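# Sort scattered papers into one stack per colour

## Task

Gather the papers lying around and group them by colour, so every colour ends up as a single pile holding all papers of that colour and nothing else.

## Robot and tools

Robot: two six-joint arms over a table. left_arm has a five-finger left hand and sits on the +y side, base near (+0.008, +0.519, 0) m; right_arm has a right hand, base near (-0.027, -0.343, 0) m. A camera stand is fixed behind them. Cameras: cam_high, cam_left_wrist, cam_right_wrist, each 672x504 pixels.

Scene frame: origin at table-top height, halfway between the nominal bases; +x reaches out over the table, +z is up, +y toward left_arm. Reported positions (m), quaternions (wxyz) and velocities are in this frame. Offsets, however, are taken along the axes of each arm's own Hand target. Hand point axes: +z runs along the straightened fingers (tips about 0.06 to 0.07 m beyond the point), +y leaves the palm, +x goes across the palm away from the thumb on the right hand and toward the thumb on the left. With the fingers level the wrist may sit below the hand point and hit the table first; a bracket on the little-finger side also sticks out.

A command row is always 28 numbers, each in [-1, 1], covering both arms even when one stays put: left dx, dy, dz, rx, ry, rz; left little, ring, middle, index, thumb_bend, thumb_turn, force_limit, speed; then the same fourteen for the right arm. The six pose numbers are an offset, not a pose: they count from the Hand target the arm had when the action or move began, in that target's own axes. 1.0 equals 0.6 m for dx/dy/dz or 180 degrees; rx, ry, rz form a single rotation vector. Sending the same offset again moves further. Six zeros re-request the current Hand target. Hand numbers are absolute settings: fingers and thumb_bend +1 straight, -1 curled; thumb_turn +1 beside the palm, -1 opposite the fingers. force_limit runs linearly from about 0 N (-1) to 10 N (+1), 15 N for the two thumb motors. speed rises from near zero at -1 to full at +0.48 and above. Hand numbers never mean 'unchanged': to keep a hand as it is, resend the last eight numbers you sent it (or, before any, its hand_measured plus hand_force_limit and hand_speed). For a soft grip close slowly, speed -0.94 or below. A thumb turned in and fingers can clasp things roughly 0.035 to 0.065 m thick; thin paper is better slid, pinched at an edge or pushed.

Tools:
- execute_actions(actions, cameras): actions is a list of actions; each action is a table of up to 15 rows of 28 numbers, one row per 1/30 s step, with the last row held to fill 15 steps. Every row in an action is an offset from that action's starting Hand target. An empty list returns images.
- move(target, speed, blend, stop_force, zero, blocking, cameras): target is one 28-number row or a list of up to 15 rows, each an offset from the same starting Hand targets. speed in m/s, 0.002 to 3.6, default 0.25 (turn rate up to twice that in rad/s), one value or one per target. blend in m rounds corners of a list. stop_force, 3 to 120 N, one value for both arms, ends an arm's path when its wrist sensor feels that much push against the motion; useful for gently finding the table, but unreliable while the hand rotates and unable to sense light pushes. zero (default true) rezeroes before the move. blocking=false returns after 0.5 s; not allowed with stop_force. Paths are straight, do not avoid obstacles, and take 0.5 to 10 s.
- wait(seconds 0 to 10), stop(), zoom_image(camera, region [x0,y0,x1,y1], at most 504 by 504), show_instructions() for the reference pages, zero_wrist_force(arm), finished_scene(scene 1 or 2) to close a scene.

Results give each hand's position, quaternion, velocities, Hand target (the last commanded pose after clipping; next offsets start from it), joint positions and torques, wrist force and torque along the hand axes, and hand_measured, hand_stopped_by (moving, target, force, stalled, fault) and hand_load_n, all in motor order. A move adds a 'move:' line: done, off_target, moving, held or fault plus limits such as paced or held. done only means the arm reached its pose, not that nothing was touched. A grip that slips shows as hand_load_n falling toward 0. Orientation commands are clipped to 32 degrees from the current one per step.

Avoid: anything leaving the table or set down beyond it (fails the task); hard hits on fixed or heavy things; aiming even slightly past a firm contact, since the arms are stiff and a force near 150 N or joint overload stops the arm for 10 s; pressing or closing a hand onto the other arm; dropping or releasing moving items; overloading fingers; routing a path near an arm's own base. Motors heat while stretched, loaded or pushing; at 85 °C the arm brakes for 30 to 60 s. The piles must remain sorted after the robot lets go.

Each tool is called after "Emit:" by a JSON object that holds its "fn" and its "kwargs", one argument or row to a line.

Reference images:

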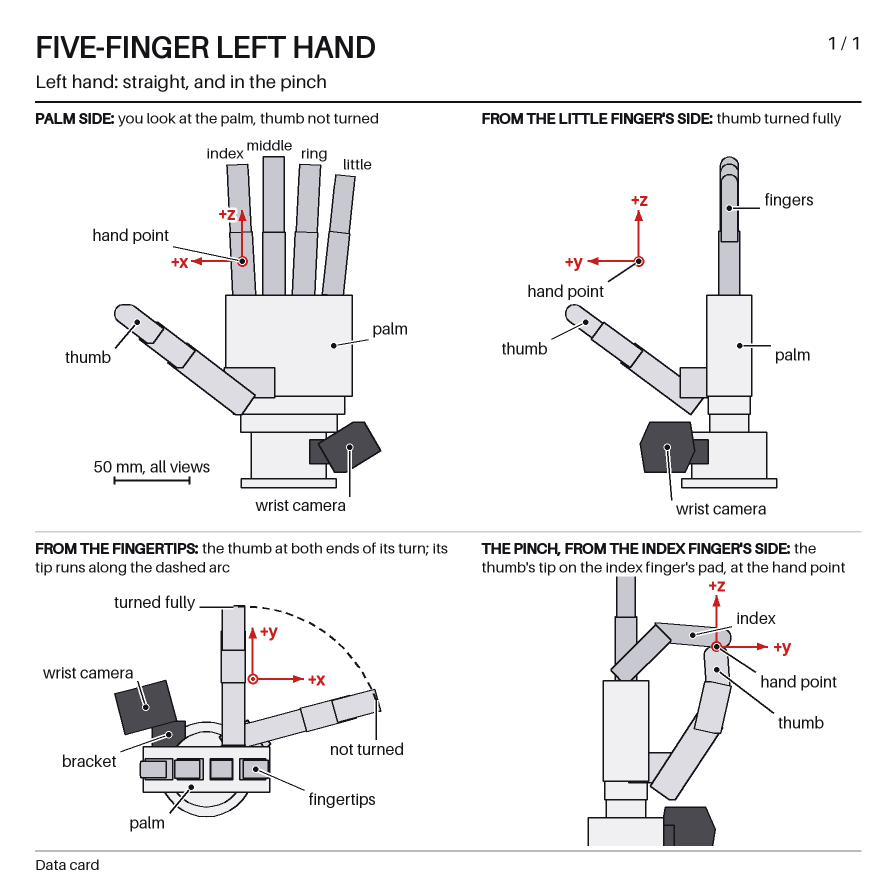

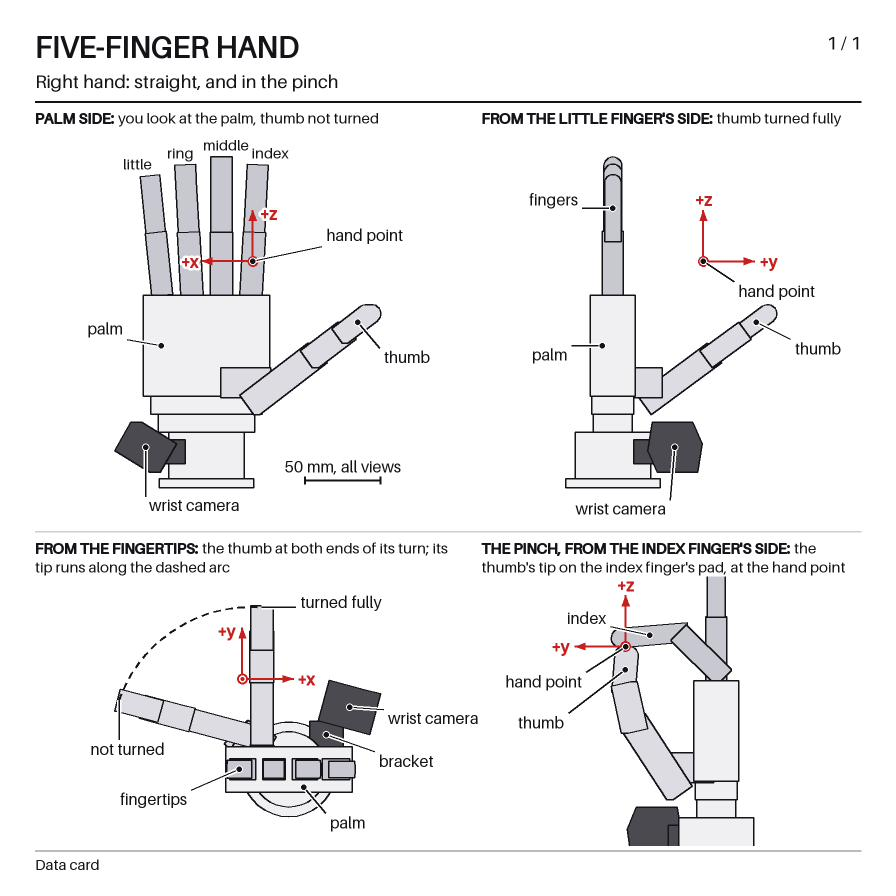

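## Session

Emit:
{"fn": "execute_actions", "kwargs": {
  "actions": []
}}

Emit:
{"fn": "zoom_image", "kwargs": {
  "camera": "cam_high",
  "region": [250, 130, 500, 330]
}}

Scene clock: 0.00 s.
left_arm: end_effector_position=(+0.0486, +0.0557, +0.2291) hand_measured=(+1.000, +1.000, +1.000, +1.000, +1.000, +1.000) hand_load_n=(+0.0, +0.0, +0.0, +0.0, +0.0, +0.0) hand_stopped_by=(target, target, target, target, target, target) hand_force_limit=0.00 hand_speed=-0.80 end_effector_quat_wxyz=(+0.458, +0.639, -0.605, +0.123) | right_arm: end_effector_position=(+0.8419, -0.2187, +0.1464) hand_measured=(+1.000, +1.000, +1.000, +1.000, +1.000, +1.000) hand_load_n=(+0.0, +0.0, +0.0, +0.0, +0.0, +0.0) hand_stopped_by=(target, target, target, target, target, target) hand_force_limit=0.00 hand_speed=-0.80 end_effector_quat_wxyz=(+0.331, +0.336, +0.756, +0.454)
Joint positions: left_arm=[2.615 -1.799 -2.036 2.338 -0.584 2.502] | right_arm=[-0.202 -0.72 1.187 0.016 0.916 -0.52]
Joint velocities: within noise
Joint torques (N m): no reading
Wrist force (N): no reading
Wrist torque (N m): no reading
Wrist force, peak (N): no reading
Hand target: left_arm +0.0486, +0.0557, +0.2291; +0.458, +0.639, -0.605, +0.123 | right_arm +0.8419, -0.2187, +0.1464; +0.331, +0.336, +0.756, +0.454

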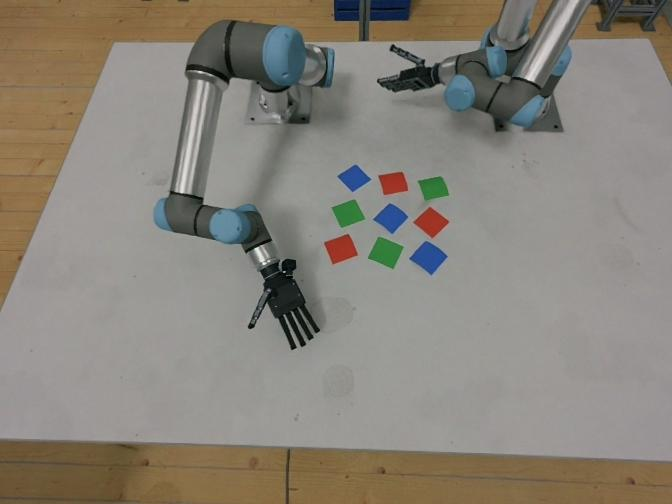

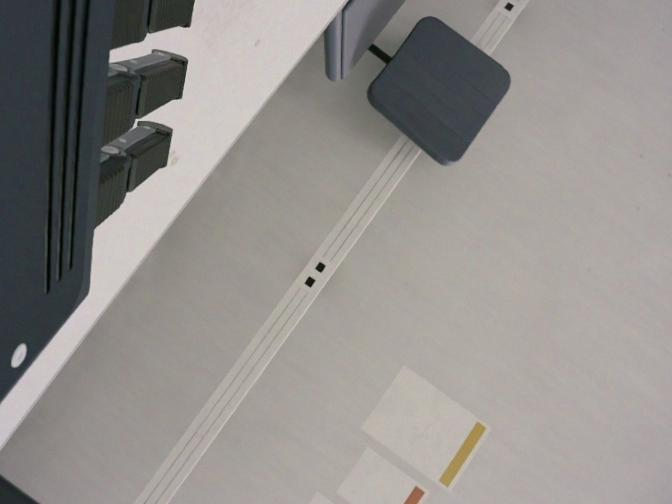

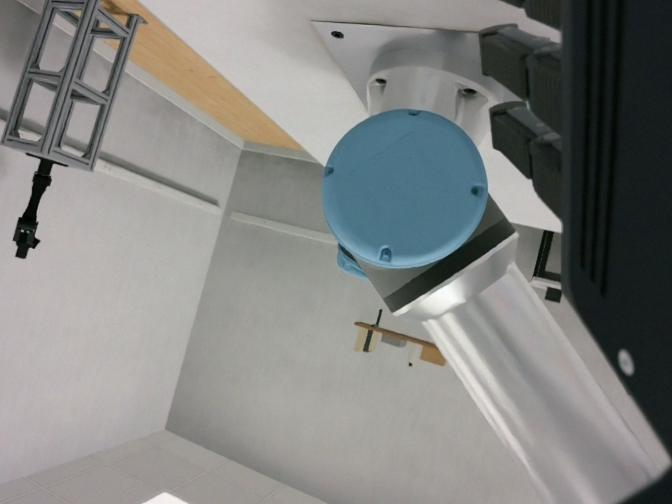

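Scaled by 2.016 from the camera's 672x504 image, which has a finer 960x720 frame.

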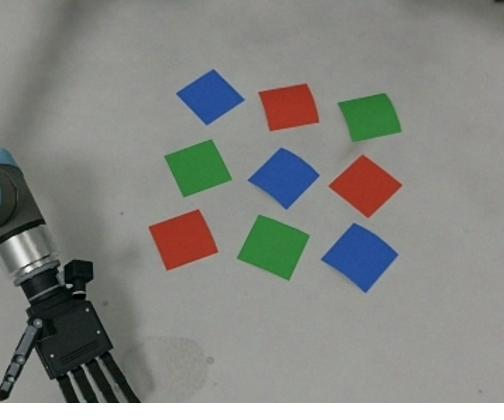

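Emit:
{"fn": "zoom_image", "kwargs": {
  "camera": "cam_high",
  "region": [326, 156, 396, 226]
}}

Emit:
{"fn": "zoom_image", "kwargs": {
  "camera": "cam_high",
  "region": [386, 166, 456, 236]
}}

Emit:
{"fn": "zoom_image", "kwargs": {
  "camera": "cam_high",
  "region": [316, 206, 386, 276]
}}

Emit:
{"fn": "zoom_image", "kwargs": {
  "camera": "cam_high",
  "region": [380, 226, 450, 280]
}}

Scaled by 7.200 from the camera's 672x504 image, which has a finer 960x720 frame.

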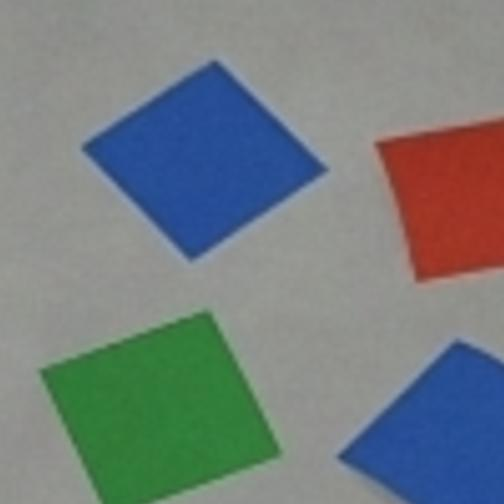

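Scaled by 7.200 from the camera's 672x504 image, which has a finer 960x720 frame.

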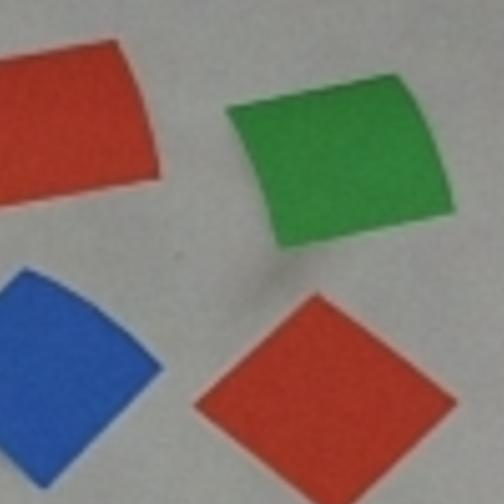

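Scaled by 7.200 from the camera's 672x504 image, which has a finer 960x720 frame.

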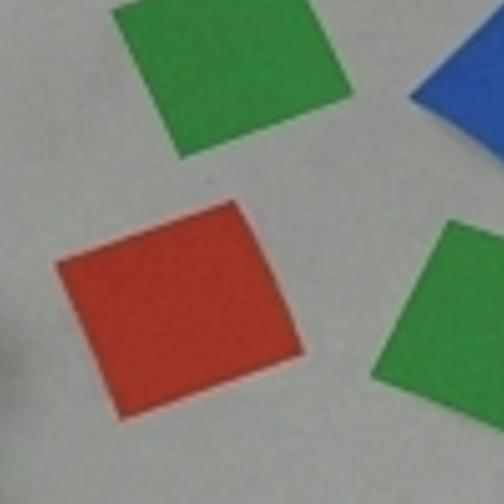

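Scaled by 7.200 from the camera's 672x504 image, which has a finer 960x720 frame.

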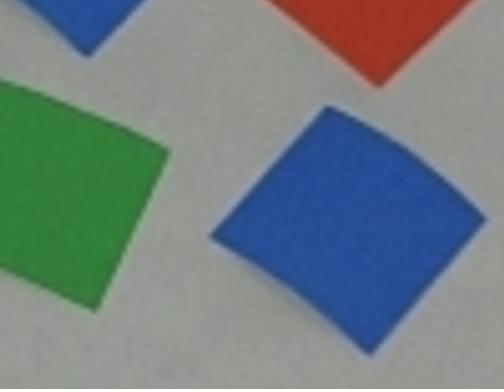

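Emit:
{"fn": "move", "kwargs": {
  "target": [0.0359,-0.4672,-0.1160,0.4530,-0.2723,0.0548,1,1,1,0.6,1,-1,0,-0.4,0,0,0,0,0,0,1,1,1,1,1,1,0,-0.8],
  "speed": 0.2,
  "cameras": ["cam_right_wrist","cam_high"]
}}

Scene clock: 6.67 s.
left_arm: end_effector_position=(+0.3298, +0.0500, +0.1604) hand_measured=(+1.000, +1.000, +1.000, +0.600, +1.000, -1.000) hand_load_n=(+0.0, +0.0, -0.5, +0.0, +0.0, +0.0) hand_stopped_by=(target, target, target, target, target, target) hand_force_limit=0.00 hand_speed=-0.40 end_effector_quat_wxyz=(-0.336, +0.719, -0.551, +0.257) | right_arm: end_effector_position=(+0.8419, -0.2187, +0.1464) hand_measured=(+1.000, +1.000, +1.000, +1.000, +1.000, +1.000) hand_load_n=(+0.0, +0.0, +0.0, +0.0, +0.0, -0.5) hand_stopped_by=(target, target, target, target, target, target) hand_force_limit=0.00 hand_speed=-0.80 end_effector_quat_wxyz=(+0.331, +0.336, +0.756, +0.454)
Joint positions: left_arm=[2.188 -2.091 -1.381 2.277 -2.379 2.07] | right_arm=[-0.202 -0.72 1.187 0.016 0.916 -0.52]
Joint torques (N m): left_arm=[10.29 34.56 14.15 -0.16 -1.75 3.16] | right_arm=[-1.77 -55.01 -19.48 0.15 -0.75 0.12]
Wrist force (N): left_arm=[-0.3 0.0 -0.1] | right_arm=[0.2 0.0 0.2]
Wrist torque (N m): left_arm=[0.23 0.00 -0.17] | right_arm=[-0.01 -0.04 0.01]
Wrist force, peak (N): left_arm=[-0.6 -0.4 -0.7] | right_arm=[0.3 0.2 0.2]
Hand target: left_arm +0.3299, +0.0501, +0.1604; -0.336, +0.719, -0.551, +0.257 | right_arm +0.8419, -0.2187, +0.1464; +0.331, +0.336, +0.756, +0.454
Off the commanded pose: left_arm 0.000 m, 0 deg | right_arm 0.000 m, 0 deg.
move: done
Images, in order (width x height): cam_high 672x504, cam_right_wrist 672x504.

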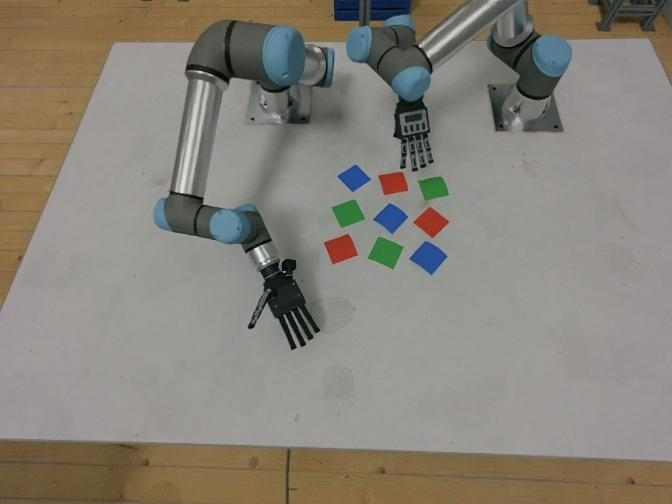

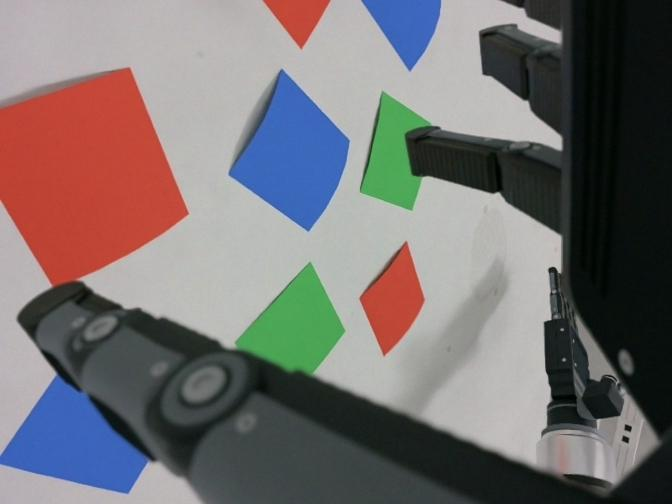

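Emit:
{"fn": "move", "kwargs": {
  "target": [0.0089,0.1541,0.1415,0,0,0,1,1,1,0.6,1,-1,0,-0.4,0,0,0,0,0,0,1,1,1,1,1,1,0,-0.8],
  "speed": 0.15,
  "cameras": ["cam_right_wrist"]
}}

Scene clock: 8.07 s.
left_arm: end_effector_position=(+0.3368, +0.0464, +0.0350) hand_measured=(+1.000, +1.000, +1.000, +0.600, +1.000, -1.000) hand_load_n=(+0.0, +0.0, +0.0, +0.0, +0.0, +0.0) hand_stopped_by=(target, target, target, target, target, target) hand_force_limit=0.00 hand_speed=-0.40 end_effector_quat_wxyz=(-0.336, +0.719, -0.551, +0.257) | right_arm: end_effector_position=(+0.8419, -0.2187, +0.1464) hand_measured=(+1.000, +1.000, +1.000, +1.000, +1.000, +1.000) hand_load_n=(+0.0, +0.0, +0.0, +0.0, +0.0, +0.0) hand_stopped_by=(target, target, target, target, target, target) hand_force_limit=0.00 hand_speed=-0.80 end_effector_quat_wxyz=(+0.331, +0.336, +0.756, +0.454)
Joint positions: left_arm=[2.196 -2.235 -1.496 2.543 -2.377 2.08] | right_arm=[-0.202 -0.72 1.187 0.016 0.916 -0.52]
Joint torques (N m): left_arm=[2.48 37.11 21.38 -1.37 1.13 1.74] | right_arm=[-0.21 -54.09 -19.07 0.13 -0.71 0.06]
Wrist force (N): left_arm=[0.1 -0.6 -0.2] | right_arm=[0.0 0.1 0.3]
Wrist torque (N m): left_arm=[0.12 -0.04 -0.20] | right_arm=[0.01 0.00 0.00]
Wrist force, peak (N): left_arm=[-0.2 -1.6 -1.0] | right_arm=[0.3 0.2 0.1]
Hand target: left_arm +0.3368, +0.0464, +0.0350; -0.336, +0.719, -0.551, +0.257 | right_arm +0.8419, -0.2187, +0.1464; +0.331, +0.336, +0.756, +0.454
Off the commanded pose: left_arm 0.000 m, 0 deg | right_arm 0.000 m, 0 deg.
move: done
Images, in order (width x height): cam_right_wrist 672x504.

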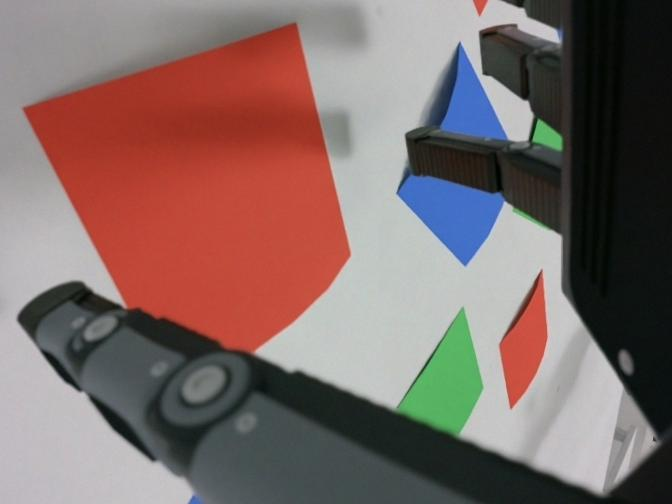

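Emit:
{"fn": "move", "kwargs": {
  "target": [-0.0047,0.0194,0.0062,0,0,0,1,1,1,0.6,1,-1,0,-0.4,0,0,0,0,0,0,1,1,1,1,1,1,0,-0.8],
  "speed": 0.05,
  "cameras": ["cam_right_wrist"]
}}

Scene clock: 9.17 s.
left_arm: end_effector_position=(+0.3315, +0.0479, +0.0235) hand_measured=(+1.000, +1.000, +1.000, +0.600, +1.000, -1.000) hand_load_n=(+0.0, +0.0, +0.0, +0.0, +0.0, +0.0) hand_stopped_by=(target, target, target, target, target, target) hand_force_limit=0.00 hand_speed=-0.40 end_effector_quat_wxyz=(-0.336, +0.719, -0.551, +0.257) | right_arm: end_effector_position=(+0.8419, -0.2187, +0.1464) hand_measured=(+1.000, +1.000, +1.000, +1.000, +1.000, +1.000) hand_load_n=(+0.0, +0.0, +0.0, +0.0, +0.0, +0.0) hand_stopped_by=(target, target, target, target, target, target) hand_force_limit=0.00 hand_speed=-0.80 end_effector_quat_wxyz=(+0.331, +0.336, +0.756, +0.454)
Joint positions: left_arm=[2.188 -2.245 -1.515 2.565 -2.379 2.07] | right_arm=[-0.202 -0.72 1.187 0.016 0.916 -0.52]
Joint torques (N m): left_arm=[0.8 44.24 20.77 -3.66 -2.93 0.26] | right_arm=[-1.15 -55.18 -18.81 0.14 -0.73 0.15]
Wrist force (N): left_arm=[0.3 -0.4 -0.2] | right_arm=[0.2 0.0 0.2]
Wrist torque (N m): left_arm=[0.17 -0.06 -0.10] | right_arm=[-0.01 -0.04 0.01]
Wrist force, peak (N): left_arm=[0.3 -1.0 -0.2] | right_arm=[0.3 0.0 0.1]
Hand target: left_arm +0.3316, +0.0479, +0.0237; -0.336, +0.719, -0.551, +0.257 | right_arm +0.8419, -0.2187, +0.1464; +0.331, +0.336, +0.756, +0.454
Off the commanded pose: left_arm 0.000 m, 0 deg | right_arm 0.000 m, 0 deg.
move: done
Images, in order (width x height): cam_right_wrist 672x504.

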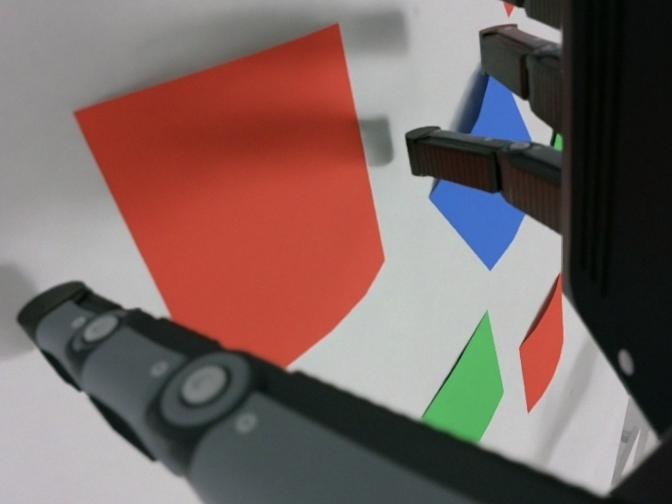

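Emit:
{"fn": "move", "kwargs": {
  "target": [0,0.0086,0.0105,0,0,0,1,1,1,0.6,1,-1,0,-0.4,0,0,0,0,0,0,1,1,1,1,1,1,0,-0.8],
  "speed": 0.008,
  "stop_force": 3,
  "cameras": ["cam_right_wrist"]
}}

Scene clock: 11.43 s.
left_arm: end_effector_position=(+0.3327, +0.0482, +0.0175) hand_measured=(+1.000, +1.000, +1.000, +0.600, +1.000, -1.000) hand_load_n=(+0.0, +0.0, +0.0, -0.5, +0.0, +0.0) hand_stopped_by=(target, target, target, target, target, target) hand_force_limit=0.00 hand_speed=-0.40 end_effector_quat_wxyz=(-0.336, +0.719, -0.551, +0.257) | right_arm: end_effector_position=(+0.8419, -0.2187, +0.1464) hand_measured=(+1.000, +1.000, +1.000, +1.000, +1.000, +1.000) hand_load_n=(+0.0, +0.0, +0.0, +0.0, +0.0, +0.0) hand_stopped_by=(target, target, target, target, target, target) hand_force_limit=0.00 hand_speed=-0.80 end_effector_quat_wxyz=(+0.331, +0.336, +0.756, +0.454)
Joint positions: left_arm=[2.191 -2.254 -1.518 2.579 -2.378 2.073] | right_arm=[-0.202 -0.72 1.187 0.016 0.916 -0.52]
Joint torques (N m): left_arm=[-10.96 43.03 21.05 -3.27 -0.91 -2.09] | right_arm=[-2.04 -54.44 -19.37 0.08 -0.73 0.27]
Wrist force (N): left_arm=[0.4 -4.0 -3.3] | right_arm=[0.1 0.1 0.2]
Wrist torque (N m): left_arm=[-0.14 -0.11 -0.16] | right_arm=[0.01 -0.02 0.01]
Wrist force, peak (N): left_arm=[0.7 -8.7 -6.7] | right_arm=[0.3 0.0 0.3]
Hand target: left_arm +0.3327, +0.0482, +0.0175; -0.336, +0.719, -0.551, +0.257 (not the last commanded pose) | right_arm +0.8419, -0.2187, +0.1464; +0.331, +0.336, +0.756, +0.454
Off the commanded pose: left_arm 0.002 m, 0 deg | right_arm 0.000 m, 0 deg.
move: contact (left_arm)
Images, in order (width x height): cam_right_wrist 672x504.

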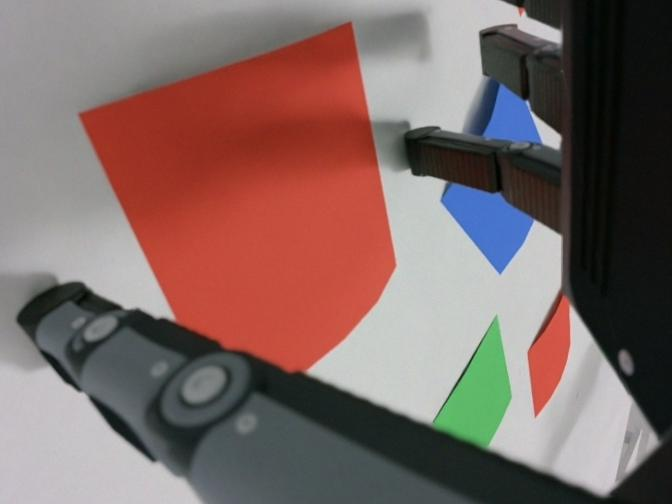

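Emit:
{"fn": "move", "kwargs": {
  "target": [
    [0,-0.0023,-0.0019,0.0111,0,0,1,1,1,0.43,1,-1,0,-0.4,0,0,0,0,0,0,1,1,1,1,1,1,0,-0.8],
    [0,-0.0037,-0.0031,0.0167,0,0,1,1,1,0.33,1,-1,0,-0.4,0,0,0,0,0,0,1,1,1,1,1,1,0,-0.8],
    [0,-0.0041,-0.0034,0.0172,0,0,1,1,1,0.25,1,-1,0,-0.4,0,0,0,0,0,0,1,1,1,1,1,1,0,-0.8]
  ],
  "speed": 0.02,
  "cameras": ["cam_right_wrist"]
}}

Scene clock: 15.13 s.
left_arm: end_effector_position=(+0.3328, +0.0482, +0.0207) hand_measured=(+1.000, +1.000, +1.000, +0.250, +1.000, -1.000) hand_load_n=(+0.0, +0.0, +0.0, +1.0, +0.0, +0.0) hand_stopped_by=(target, target, target, target, target, target) hand_force_limit=0.00 hand_speed=-0.40 end_effector_quat_wxyz=(-0.355, +0.710, -0.544, +0.272) | right_arm: end_effector_position=(+0.8419, -0.2187, +0.1464) hand_measured=(+1.000, +1.000, +1.000, +1.000, +1.000, +1.000) hand_load_n=(+0.0, +0.0, +0.0, +0.0, +0.0, +0.0) hand_stopped_by=(target, target, target, target, target, target) hand_force_limit=0.00 hand_speed=-0.80 end_effector_quat_wxyz=(+0.331, +0.336, +0.756, +0.454)
Joint positions: left_arm=[2.17 -2.256 -1.525 2.606 -2.434 2.073] | right_arm=[-0.202 -0.72 1.187 0.016 0.916 -0.52]
Joint torques (N m): left_arm=[-10.99 44.22 9.59 -0.44 -2.07 3.25] | right_arm=[0 -54.9 -18.7 0.14 -0.6 0.09]
Wrist force (N): left_arm=[0.3 -1.6 -0.3] | right_arm=[0.1 0.1 0.2]
Wrist torque (N m): left_arm=[0.18 -0.07 -0.15] | right_arm=[0.01 -0.02 0.01]
Wrist force, peak (N): left_arm=[0.1 -7.9 -1.9] | right_arm=[0.3 0.3 0.3]
Hand target: left_arm +0.3327, +0.0482, +0.0207; -0.355, +0.710, -0.544, +0.272 | right_arm +0.8419, -0.2187, +0.1464; +0.331, +0.336, +0.756, +0.454
Off the commanded pose: left_arm 0.000 m, 0 deg | right_arm 0.000 m, 0 deg.
move: done
Images, in order (width x height): cam_right_wrist 672x504.

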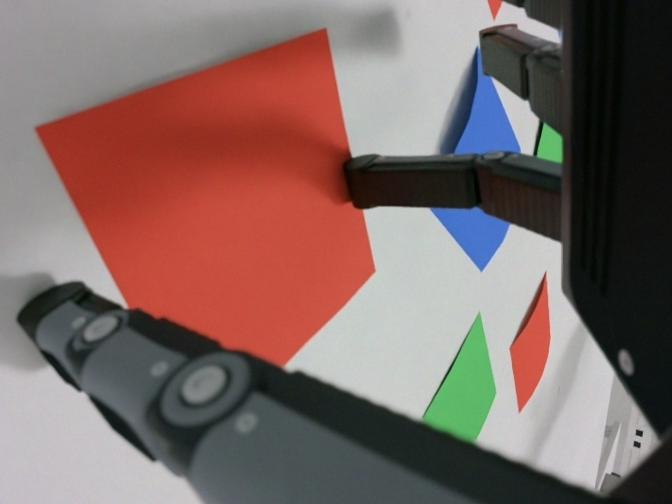

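Emit:
{"fn": "move", "kwargs": {
  "target": [
    [0,-0.0004,-0.0003,0,0,0,1,1,1,0.2,1,-1,0,-0.4,0,0,0,0,0,0,1,1,1,1,1,1,0,-0.8],
    [0,-0.0004,-0.0003,0,0,0,1,1,1,0.1,1,-1,0,-0.4,0,0,0,0,0,0,1,1,1,1,1,1,0,-0.8]
  ],
  "speed": 0.02,
  "cameras": ["cam_right_wrist"]
}}

Scene clock: 17.27 s.
left_arm: end_effector_position=(+0.3327, +0.0482, +0.0210) hand_measured=(+1.000, +1.000, +1.000, +0.100, +1.000, -1.000) hand_load_n=(+0.0, +0.0, +0.0, +0.0, +0.0, +0.0) hand_stopped_by=(target, target, target, target, target, target) hand_force_limit=0.00 hand_speed=-0.40 end_effector_quat_wxyz=(-0.355, +0.710, -0.544, +0.272) | right_arm: end_effector_position=(+0.8419, -0.2187, +0.1464) hand_measured=(+1.000, +1.000, +1.000, +1.000, +1.000, +1.000) hand_load_n=(+0.0, +0.0, +0.0, +0.0, +0.0, +0.0) hand_stopped_by=(target, target, target, target, target, target) hand_force_limit=0.00 hand_speed=-0.80 end_effector_quat_wxyz=(+0.331, +0.336, +0.756, +0.454)
Joint positions: left_arm=[2.17 -2.256 -1.525 2.605 -2.434 2.073] | right_arm=[-0.202 -0.72 1.187 0.016 0.916 -0.52]
Joint torques (N m): left_arm=[-10.07 44.81 22.74 -3.01 1.33 2.93] | right_arm=[-1.28 -55.5 -18.53 0.18 -0.91 0.19]
Wrist force (N): left_arm=[0.5 -0.3 0.0] | right_arm=[0.1 0.1 0.0]
Wrist torque (N m): left_arm=[0.18 -0.08 -0.16] | right_arm=[0.01 -0.02 0.01]
Wrist force, peak (N): left_arm=[0.2 -3.7 -0.6] | right_arm=[0.4 0.1 0.2]
Hand target: left_arm +0.3327, +0.0482, +0.0210; -0.355, +0.710, -0.544, +0.272 | right_arm +0.8419, -0.2187, +0.1464; +0.331, +0.336, +0.756, +0.454
Off the commanded pose: left_arm 0.000 m, 0 deg | right_arm 0.000 m, 0 deg.
move: done
Images, in order (width x height): cam_right_wrist 672x504.

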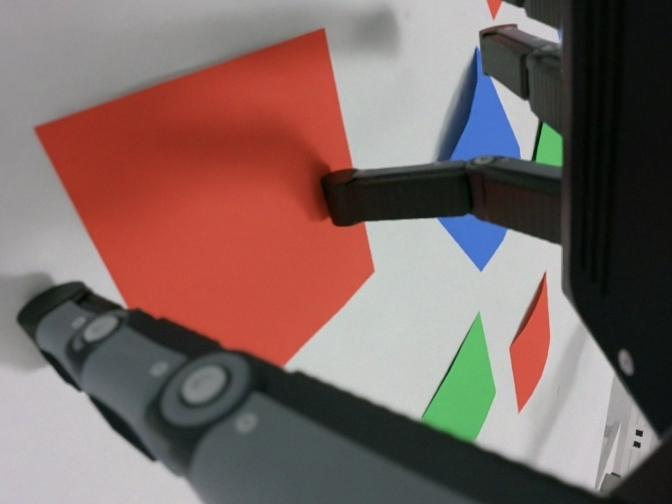

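Emit:
{"fn": "move", "kwargs": {
  "target": [
    [0,-0.008,-0.006,0,0,0,1,1,1,0.1,1,-1,0,-0.4,0,0,0,0,0,0,1,1,1,1,1,1,0,-0.8],
    [0,-0.008,-0.006,0,0,0,1,1,1,0.38,1,-1,0,-0.4,0,0,0,0,0,0,1,1,1,1,1,1,0,-0.8],
    [0,0.0012,0.0009,0,0,0,1,1,1,0.38,1,-1,0,-0.4,0,0,0,0,0,0,1,1,1,1,1,1,0,-0.8],
    [0,0.0012,0.0009,0,0,0,1,1,1,0.3,1,-1,0,-0.4,0,0,0,0,0,0,1,1,1,1,1,1,0,-0.8]
  ],
  "speed": 0.02,
  "cameras": ["cam_right_wrist"]
}}

Emit:
{"fn": "move", "kwargs": {
  "target": [0,0,0,0,0,0,1,1,1,0.25,1,-1,0,-0.4,0,0,0,0,0,0,1,1,1,1,1,1,0,-0.8],
  "speed": 0.02,
  "cameras": ["cam_right_wrist"]
}}

Scene clock: 19.97 s.
left_arm: end_effector_position=(+0.3327, +0.0482, +0.0201) hand_measured=(+1.000, +1.000, +1.000, +0.300, +1.000, -1.000) hand_load_n=(+0.0, +0.0, +0.0, +0.0, +0.0, -0.5) hand_stopped_by=(target, target, target, target, target, target) hand_force_limit=0.00 hand_speed=-0.40 end_effector_quat_wxyz=(-0.355, +0.710, -0.544, +0.272) | right_arm: end_effector_position=(+0.8419, -0.2187, +0.1464) hand_measured=(+1.000, +1.000, +1.000, +1.000, +1.000, +1.000) hand_load_n=(+0.0, +0.0, +0.5, +0.0, +0.0, +0.0) hand_stopped_by=(target, target, target, target, target, target) hand_force_limit=0.00 hand_speed=-0.80 end_effector_quat_wxyz=(+0.331, +0.336, +0.756, +0.454)
Joint positions: left_arm=[2.17 -2.257 -1.525 2.607 -2.434 2.073] | right_arm=[-0.202 -0.72 1.187 0.016 0.916 -0.52]
Joint torques (N m): left_arm=[-9.47 38.13 7.79 -3.03 -0.5 0.55] | right_arm=[-2.17 -54.01 -19.45 0.24 -0.8 0.01]
Wrist force (N): left_arm=[0.7 -12.5 -7.6] | right_arm=[0.2 0.2 0.1]
Wrist torque (N m): left_arm=[-0.84 -0.16 0.01] | right_arm=[0.03 -0.04 0.02]
Wrist force, peak (N): left_arm=[0.4 -12.7 -7.8] | right_arm=[0.5 0.1 0.2]
Hand target: left_arm +0.3327, +0.0482, +0.0201; -0.355, +0.710, -0.544, +0.272 | right_arm +0.8419, -0.2187, +0.1464; +0.331, +0.336, +0.756, +0.454
Off the commanded pose: left_arm 0.000 m, 0 deg | right_arm 0.000 m, 0 deg.
move: done
Images, in order (width x height): cam_right_wrist 672x504.

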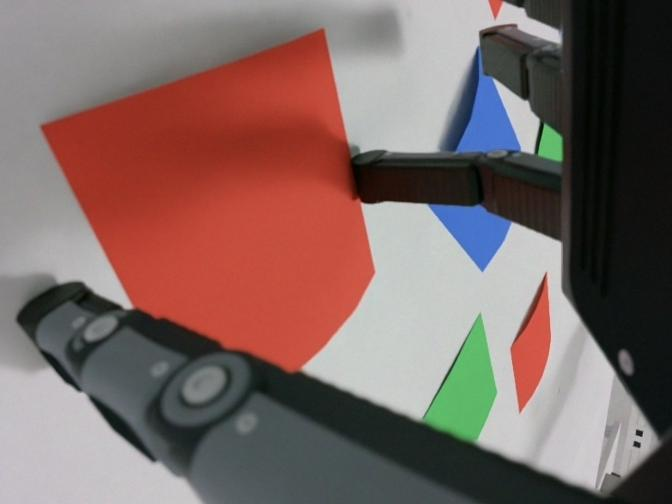

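Scene clock: 20.47 s.
left_arm: end_effector_position=(+0.3327, +0.0482, +0.0201) hand_measured=(+1.000, +1.000, +1.000, +0.250, +1.000, -1.000) hand_load_n=(+0.0, +0.0, +0.0, +2.5, +0.0, -0.5) hand_stopped_by=(target, target, target, target, target, target) hand_force_limit=0.00 hand_speed=-0.40 end_effector_quat_wxyz=(-0.355, +0.710, -0.544, +0.272) | right_arm: end_effector_position=(+0.8419, -0.2187, +0.1464) hand_measured=(+1.000, +1.000, +1.000, +1.000, +1.000, +1.000) hand_load_n=(+0.0, +0.0, +0.0, +0.0, +0.0, +0.0) hand_stopped_by=(target, target, target, target, target, target) hand_force_limit=0.00 hand_speed=-0.80 end_effector_quat_wxyz=(+0.331, +0.336, +0.756, +0.454)
Joint positions: left_arm=[2.17 -2.257 -1.525 2.607 -2.434 2.073] | right_arm=[-0.202 -0.72 1.187 0.016 0.916 -0.52]
Joint torques (N m): left_arm=[-9.07 36.81 9.14 -2.99 -0.89 -0.01] | right_arm=[-1.81 -54.87 -17.87 0.16 -0.79 0.22]
Wrist force (N): left_arm=[0.6 -15.4 -8.3] | right_arm=[0.2 -0.1 0.1]
Wrist torque (N m): left_arm=[-0.66 -0.15 0.01] | right_arm=[-0.01 -0.03 0.01]
Wrist force, peak (N): left_arm=[0.7 -15.9 -8.3] | right_arm=[0.3 0.2 0.1]
Hand target: left_arm +0.3327, +0.0482, +0.0201; -0.355, +0.710, -0.544, +0.272 | right_arm +0.8419, -0.2187, +0.1464; +0.331, +0.336, +0.756, +0.454
Off the commanded pose: left_arm 0.000 m, 0 deg | right_arm 0.000 m, 0 deg.
move: done
Images, in order (width x height): cam_right_wrist 672x504.

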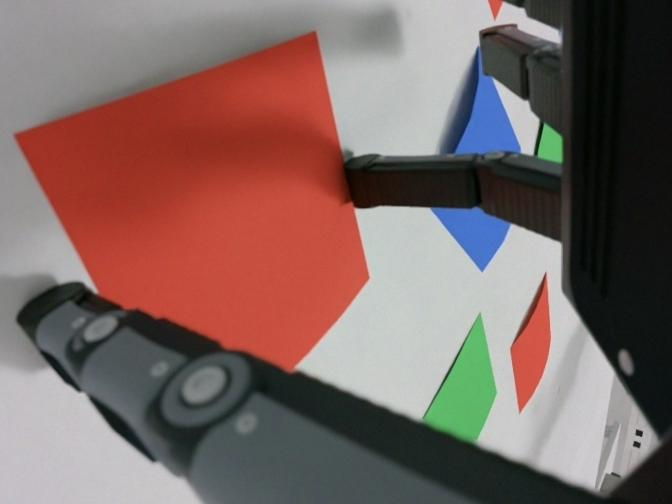

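Emit:
{"fn": "move", "kwargs": {
  "target": [0,-0.0008,-0.0006,0,0,0,1,1,1,0.2,1,-1,0,-0.4,0,0,0,0,0,0,1,1,1,1,1,1,0,-0.8],
  "speed": 0.02,
  "cameras": ["cam_right_wrist"]
}}

Emit:
{"fn": "move", "kwargs": {
  "target": [0,-0.0004,-0.0003,0,0,0,1,1,1,0.1,1,-1,0,-0.4,0,0,0,0,0,0,1,1,1,1,1,1,0,-0.8],
  "speed": 0.02,
  "cameras": ["cam_right_wrist"]
}}

Scene clock: 21.37 s.
left_arm: end_effector_position=(+0.3327, +0.0482, +0.0207) hand_measured=(+1.000, +1.000, +1.000, +0.200, +1.000, -1.000) hand_load_n=(+0.0, +0.0, +0.0, +0.5, +0.0, +0.0) hand_stopped_by=(target, target, target, target, target, target) hand_force_limit=0.00 hand_speed=-0.40 end_effector_quat_wxyz=(-0.355, +0.710, -0.544, +0.272) | right_arm: end_effector_position=(+0.8419, -0.2187, +0.1464) hand_measured=(+1.000, +1.000, +1.000, +1.000, +1.000, +1.000) hand_load_n=(+0.0, +0.0, +0.0, +0.0, +0.0, +0.0) hand_stopped_by=(target, target, target, target, target, target) hand_force_limit=0.00 hand_speed=-0.80 end_effector_quat_wxyz=(+0.331, +0.336, +0.756, +0.454)
Joint positions: left_arm=[2.17 -2.256 -1.525 2.606 -2.434 2.073] | right_arm=[-0.202 -0.72 1.187 0.016 0.916 -0.52]
Joint torques (N m): left_arm=[-7.84 45.45 22.75 -3.1 -1.41 -0.99] | right_arm=[-1.41 -55.17 -17.62 0.05 -0.76 0.08]
Wrist force (N): left_arm=[0.3 -0.5 -0.2] | right_arm=[0.1 0.1 0.1]
Wrist torque (N m): left_arm=[0.18 -0.09 -0.15] | right_arm=[0.02 -0.01 0.00]
Wrist force, peak (N): left_arm=[0.5 -17.6 -8.4] | right_arm=[0.4 0.2 0.0]
Hand target: left_arm +0.3327, +0.0482, +0.0207; -0.355, +0.710, -0.544, +0.272 | right_arm +0.8419, -0.2187, +0.1464; +0.331, +0.336, +0.756, +0.454
Off the commanded pose: left_arm 0.000 m, 0 deg | right_arm 0.000 m, 0 deg.
move: done
Images, in order (width x height): cam_right_wrist 672x504.

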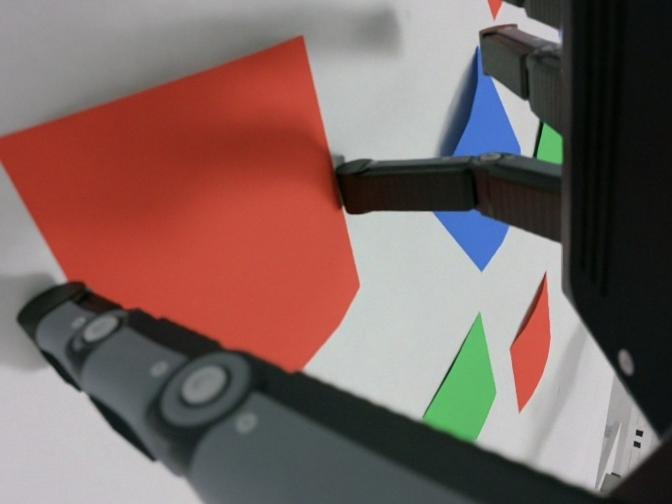

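Scene clock: 22.07 s.
left_arm: end_effector_position=(+0.3327, +0.0482, +0.0210) hand_measured=(+1.000, +1.000, +1.000, +0.100, +1.000, -1.000) hand_load_n=(+0.0, +0.0, +0.0, +0.0, +0.0, +0.0) hand_stopped_by=(target, target, target, target, target, target) hand_force_limit=0.00 hand_speed=-0.40 end_effector_quat_wxyz=(-0.355, +0.710, -0.544, +0.272) | right_arm: end_effector_position=(+0.8419, -0.2187, +0.1464) hand_measured=(+1.000, +1.000, +1.000, +1.000, +1.000, +1.000) hand_load_n=(+0.0, +0.0, +0.0, +0.0, -0.5, +0.0) hand_stopped_by=(target, target, target, target, target, target) hand_force_limit=0.00 hand_speed=-0.80 end_effector_quat_wxyz=(+0.331, +0.336, +0.756, +0.454)
Joint positions: left_arm=[2.17 -2.256 -1.525 2.605 -2.434 2.073] | right_arm=[-0.202 -0.72 1.187 0.016 0.916 -0.52]
Joint torques (N m): left_arm=[-6.95 44.43 22.2 -3.26 -1.97 -1.71] | right_arm=[-1.48 -55.51 -17.82 0.13 -0.72 0.24]
Wrist force (N): left_arm=[0.4 -0.4 0.0] | right_arm=[0.1 -0.1 0.0]
Wrist torque (N m): left_arm=[0.15 -0.07 -0.16] | right_arm=[-0.01 -0.02 0.00]
Wrist force, peak (N): left_arm=[0.2 -0.5 -0.2] | right_arm=[0.2 -0.2 0.3]
Hand target: left_arm +0.3327, +0.0482, +0.0210; -0.355, +0.710, -0.544, +0.272 | right_arm +0.8419, -0.2187, +0.1464; +0.331, +0.336, +0.756, +0.454
Off the commanded pose: left_arm 0.000 m, 0 deg | right_arm 0.000 m, 0 deg.
move: done
Images, in order (width x height): cam_right_wrist 672x504.

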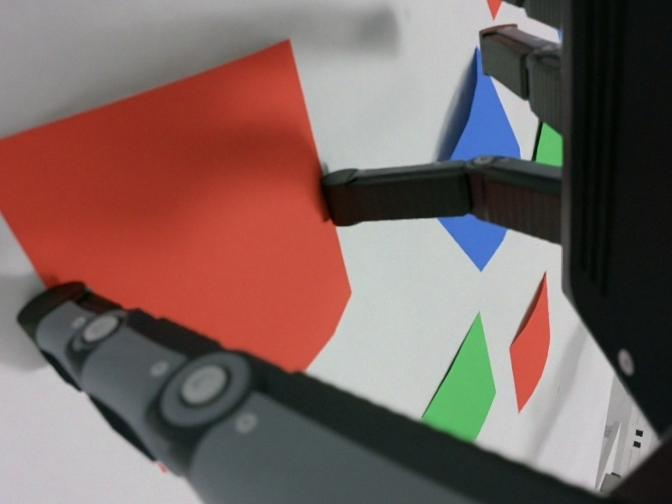

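Emit:
{"fn": "move", "kwargs": {
  "target": [
    [0,-0.0133,-0.01,-0.0172,0,0,1,1,1,0.1,1,-1,0,-0.4,0,0,0,0,0,0,1,1,1,1,1,1,0,-0.8],
    [0,-0.0133,-0.01,-0.0172,0,0,1,1,1,0.6,1,-1,0,-0.4,0,0,0,0,0,0,1,1,1,1,1,1,0,-0.8],
    [0,-0.0036,-0.0027,-0.0172,0,0,1,1,1,0.6,1,-1,0,-0.4,0,0,0,0,0,0,1,1,1,1,1,1,0,-0.8]
  ],
  "speed": 0.03,
  "cameras": ["cam_right_wrist"]
}}

Scene clock: 25.17 s.
left_arm: end_effector_position=(+0.3327, +0.0482, +0.0236) hand_measured=(+1.000, +1.000, +1.000, +0.600, +1.000, -1.000) hand_load_n=(+0.0, +0.0, -0.5, +0.0, +0.0, +0.0) hand_stopped_by=(target, target, target, target, target, target) hand_force_limit=0.00 hand_speed=-0.40 end_effector_quat_wxyz=(-0.336, +0.719, -0.551, +0.257) | right_arm: end_effector_position=(+0.8419, -0.2187, +0.1464) hand_measured=(+1.000, +1.000, +1.000, +1.000, +1.000, +1.000) hand_load_n=(+0.0, +0.0, +0.0, +0.0, +0.0, +0.0) hand_stopped_by=(target, target, target, target, target, target) hand_force_limit=0.00 hand_speed=-0.80 end_effector_quat_wxyz=(+0.331, +0.336, +0.756, +0.454)
Joint positions: left_arm=[2.191 -2.245 -1.514 2.567 -2.378 2.074] | right_arm=[-0.202 -0.72 1.187 0.016 0.916 -0.52]
Joint torques (N m): left_arm=[-7.29 42.04 12.88 -2.86 -2.99 3.23] | right_arm=[-1.21 -55.3 -19.1 0.07 -0.73 0.14]
Wrist force (N): left_arm=[0.2 -0.3 -0.3] | right_arm=[0.1 0.1 0.0]
Wrist torque (N m): left_arm=[0.20 -0.06 -0.20] | right_arm=[0.02 -0.01 0.01]
Wrist force, peak (N): left_arm=[0.5 -0.6 -0.3] | right_arm=[0.4 0.1 0.3]
Hand target: left_arm +0.3327, +0.0482, +0.0237; -0.336, +0.719, -0.551, +0.257 | right_arm +0.8419, -0.2187, +0.1464; +0.331, +0.336, +0.756, +0.454
Off the commanded pose: left_arm 0.000 m, 0 deg | right_arm 0.000 m, 0 deg.
move: done
Images, in order (width x height): cam_right_wrist 672x504.

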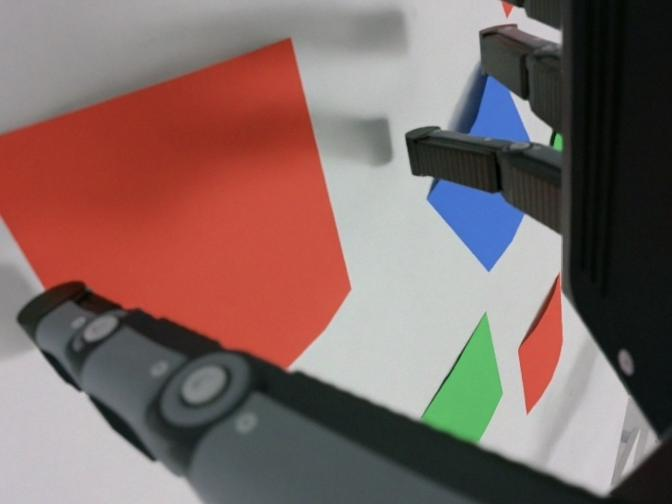

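Emit:
{"fn": "move", "kwargs": {
  "target": [
    [0,0.0084,-0.0256,0,0,0,1,1,1,0.6,1,-1,0,-0.4,0,0,0,0,0,0,1,1,1,1,1,1,0,-0.8],
    [0,0.0161,-0.0192,0,0,0,1,1,1,0.6,1,-1,0,-0.4,0,0,0,0,0,0,1,1,1,1,1,1,0,-0.8]
  ],
  "speed": 0.03,
  "cameras": ["cam_right_wrist"]
}}

Scene clock: 27.83 s.
left_arm: end_effector_position=(+0.3182, +0.0443, +0.0236) hand_measured=(+1.000, +1.000, +1.000, +0.600, +1.000, -1.000) hand_load_n=(+0.0, +0.0, +0.0, +0.0, +0.0, +0.0) hand_stopped_by=(target, target, target, target, target, target) hand_force_limit=0.00 hand_speed=-0.40 end_effector_quat_wxyz=(-0.336, +0.719, -0.551, +0.257) end_effector_velocity=(+0.000, +0.000, +0.002) end_effector_angular_velocity=(+0.001, +0.001, +0.000) | right_arm: end_effector_position=(+0.8419, -0.2187, +0.1464) hand_measured=(+1.000, +1.000, +1.000, +1.000, +1.000, +1.000) hand_load_n=(+0.0, +0.0, +0.0, +0.0, -0.5, +0.0) hand_stopped_by=(target, target, target, target, target, target) hand_force_limit=0.00 hand_speed=-0.80 end_effector_quat_wxyz=(+0.331, +0.336, +0.756, +0.454)
Joint positions: left_arm=[2.162 -2.249 -1.516 2.544 -2.389 2.034] | right_arm=[-0.202 -0.72 1.187 0.016 0.916 -0.52]
Joint velocities: left_arm=[0 0.003 0.001 -0.005 0.001 0] | right_arm=[within noise]
Joint torques (N m): left_arm=[10.15 44.66 18.58 -3.65 1.57 3.31] | right_arm=[-0.83 -55.43 -18.73 0.23 -0.79 0.22]
Wrist force (N): left_arm=[0.2 -0.4 0.0] | right_arm=[0.2 0.0 0.3]
Wrist torque (N m): left_arm=[0.17 -0.04 -0.16] | right_arm=[-0.01 -0.05 0.01]
Wrist force, peak (N): left_arm=[0.4 -1.2 -0.4] | right_arm=[0.3 0.1 0.2]
Hand target: left_arm +0.3182, +0.0443, +0.0237; -0.336, +0.719, -0.551, +0.257 | right_arm +0.8419, -0.2187, +0.1464; +0.331, +0.336, +0.756, +0.454
Off the commanded pose: left_arm 0.000 m, 0 deg | right_arm 0.000 m, 0 deg.
move: done
Images, in order (width x height): cam_right_wrist 672x504.

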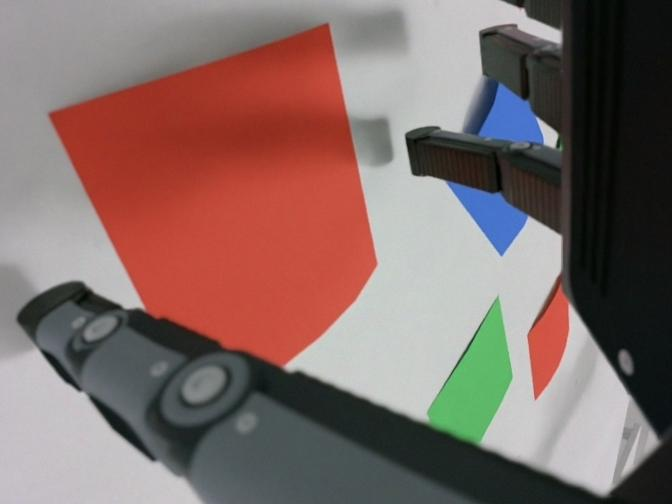

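Emit:
{"fn": "move", "kwargs": {
  "target": [0,0.0134,0.0048,0,0,0,1,1,1,0.6,1,-1,0,-0.4,0,0,0,0,0,0,1,1,1,1,1,1,0,-0.8],
  "speed": 0.008,
  "stop_force": 3,
  "cameras": ["cam_right_wrist"]
}}

Scene clock: 29.87 s.
left_arm: end_effector_position=(+0.3160, +0.0437, +0.0176) hand_measured=(+1.000, +1.000, +1.000, +0.600, +1.000, -1.000) hand_load_n=(+0.0, +0.0, +0.0, +0.0, -0.5, -0.5) hand_stopped_by=(target, target, target, target, target, target) hand_force_limit=0.00 hand_speed=-0.40 end_effector_quat_wxyz=(-0.336, +0.719, -0.551, +0.257) | right_arm: end_effector_position=(+0.8419, -0.2187, +0.1464) hand_measured=(+1.000, +1.000, +1.000, +1.000, +1.000, +1.000) hand_load_n=(+0.0, +0.0, +0.0, +0.0, +0.0, +0.0) hand_stopped_by=(target, target, target, target, target, target) hand_force_limit=0.00 hand_speed=-0.80 end_effector_quat_wxyz=(+0.331, +0.336, +0.756, +0.454)
Joint positions: left_arm=[2.158 -2.258 -1.519 2.552 -2.39 2.028] | right_arm=[-0.202 -0.72 1.187 0.016 0.916 -0.52]
Joint torques (N m): left_arm=[10.14 43.7 21.85 -3.37 1.94 3.39] | right_arm=[-2.66 -54.29 -17.35 0.15 -0.79 0.11]
Wrist force (N): left_arm=[0.3 -3.9 -1.9] | right_arm=[0.2 0.1 0.1]
Wrist torque (N m): left_arm=[-0.11 -0.05 -0.08] | right_arm=[0.01 -0.04 0.01]
Wrist force, peak (N): left_arm=[0.5 -9.0 -4.6] | right_arm=[0.4 0.0 0.2]
Hand target: left_arm +0.3160, +0.0437, +0.0176; -0.336, +0.719, -0.551, +0.257 (not the last commanded pose) | right_arm +0.8419, -0.2187, +0.1464; +0.331, +0.336, +0.756, +0.454
Off the commanded pose: left_arm 0.002 m, 0 deg | right_arm 0.000 m, 0 deg.
move: contact (left_arm)
Images, in order (width x height): cam_right_wrist 672x504.

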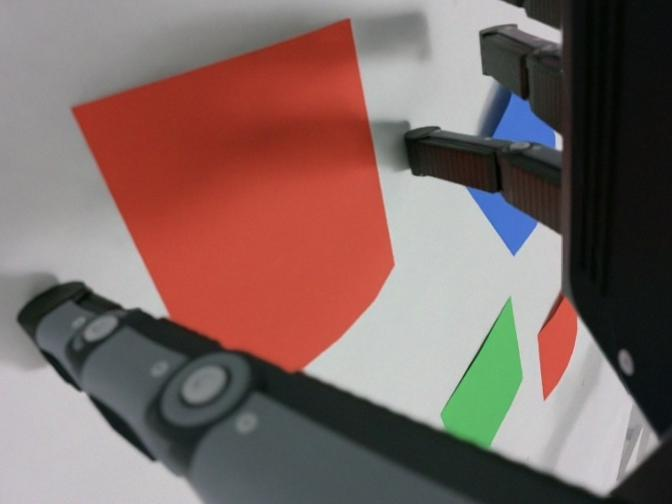

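Emit:
{"fn": "move", "kwargs": {
  "target": [
    [0,-0.0023,-0.0019,0.0111,0,0,1,1,1,0.43,1,-1,0,-0.4,0,0,0,0,0,0,1,1,1,1,1,1,0,-0.8],
    [0,-0.0037,-0.0031,0.0167,0,0,1,1,1,0.33,1,-1,0,-0.4,0,0,0,0,0,0,1,1,1,1,1,1,0,-0.8],
    [0,-0.0041,-0.0034,0.0172,0,0,1,1,1,0.25,1,-1,0,-0.4,0,0,0,0,0,0,1,1,1,1,1,1,0,-0.8]
  ],
  "speed": 0.02,
  "cameras": ["cam_right_wrist"]
}}

Scene clock: 33.57 s.
left_arm: end_effector_position=(+0.3161, +0.0437, +0.0208) hand_measured=(+1.000, +1.000, +1.000, +0.250, +1.000, -1.000) hand_load_n=(+0.0, +0.0, +0.0, +0.5, +0.0, +0.0) hand_stopped_by=(target, target, target, target, target, target) hand_force_limit=0.00 hand_speed=-0.40 end_effector_quat_wxyz=(-0.355, +0.710, -0.544, +0.272) | right_arm: end_effector_position=(+0.8419, -0.2187, +0.1464) hand_measured=(+1.000, +1.000, +1.000, +1.000, +1.000, +1.000) hand_load_n=(+0.0, +0.0, +0.0, +0.0, +0.0, +0.5) hand_stopped_by=(target, target, target, target, target, target) hand_force_limit=0.00 hand_speed=-0.80 end_effector_quat_wxyz=(+0.331, +0.336, +0.756, +0.454)
Joint positions: left_arm=[2.136 -2.262 -1.524 2.575 -2.446 2.025] | right_arm=[-0.202 -0.72 1.187 0.016 0.916 -0.52]
Joint torques (N m): left_arm=[-11.11 43.88 17.38 -0.37 -2.04 -1.46] | right_arm=[-1.67 -54.09 -17.73 0.33 -0.82 -0.11]
Wrist force (N): left_arm=[0.2 -1.2 -0.3] | right_arm=[0.2 -0.1 0.0]
Wrist torque (N m): left_arm=[0.21 -0.04 -0.12] | right_arm=[0.00 -0.03 0.01]
Wrist force, peak (N): left_arm=[-0.1 -8.2 -1.5] | right_arm=[0.3 0.2 0.3]
Hand target: left_arm +0.3160, +0.0437, +0.0208; -0.355, +0.710, -0.544, +0.272 | right_arm +0.8419, -0.2187, +0.1464; +0.331, +0.336, +0.756, +0.454
Off the commanded pose: left_arm 0.000 m, 0 deg | right_arm 0.000 m, 0 deg.
move: done
Images, in order (width x height): cam_right_wrist 672x504.

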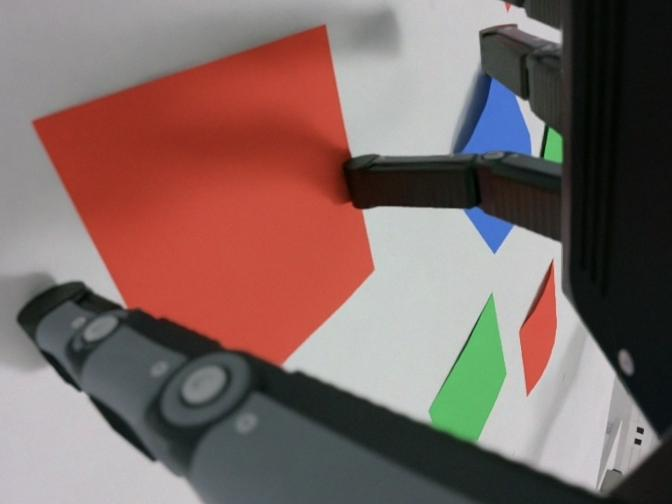

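Emit:
{"fn": "zoom_image", "kwargs": {
  "camera": "cam_right_wrist",
  "region": [270, 100, 430, 260]
}}

Scaled by 3.150 from the camera's 672x504 image, which has a finer 960x720 frame.

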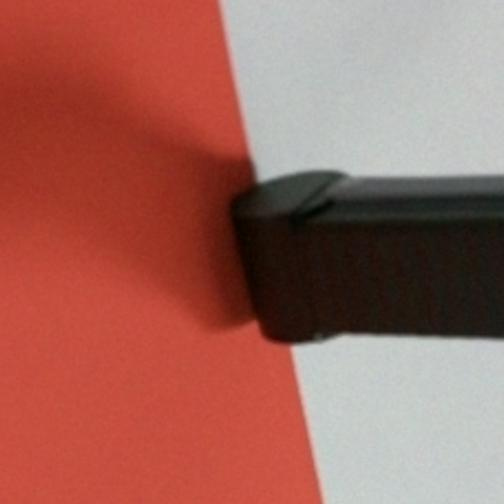

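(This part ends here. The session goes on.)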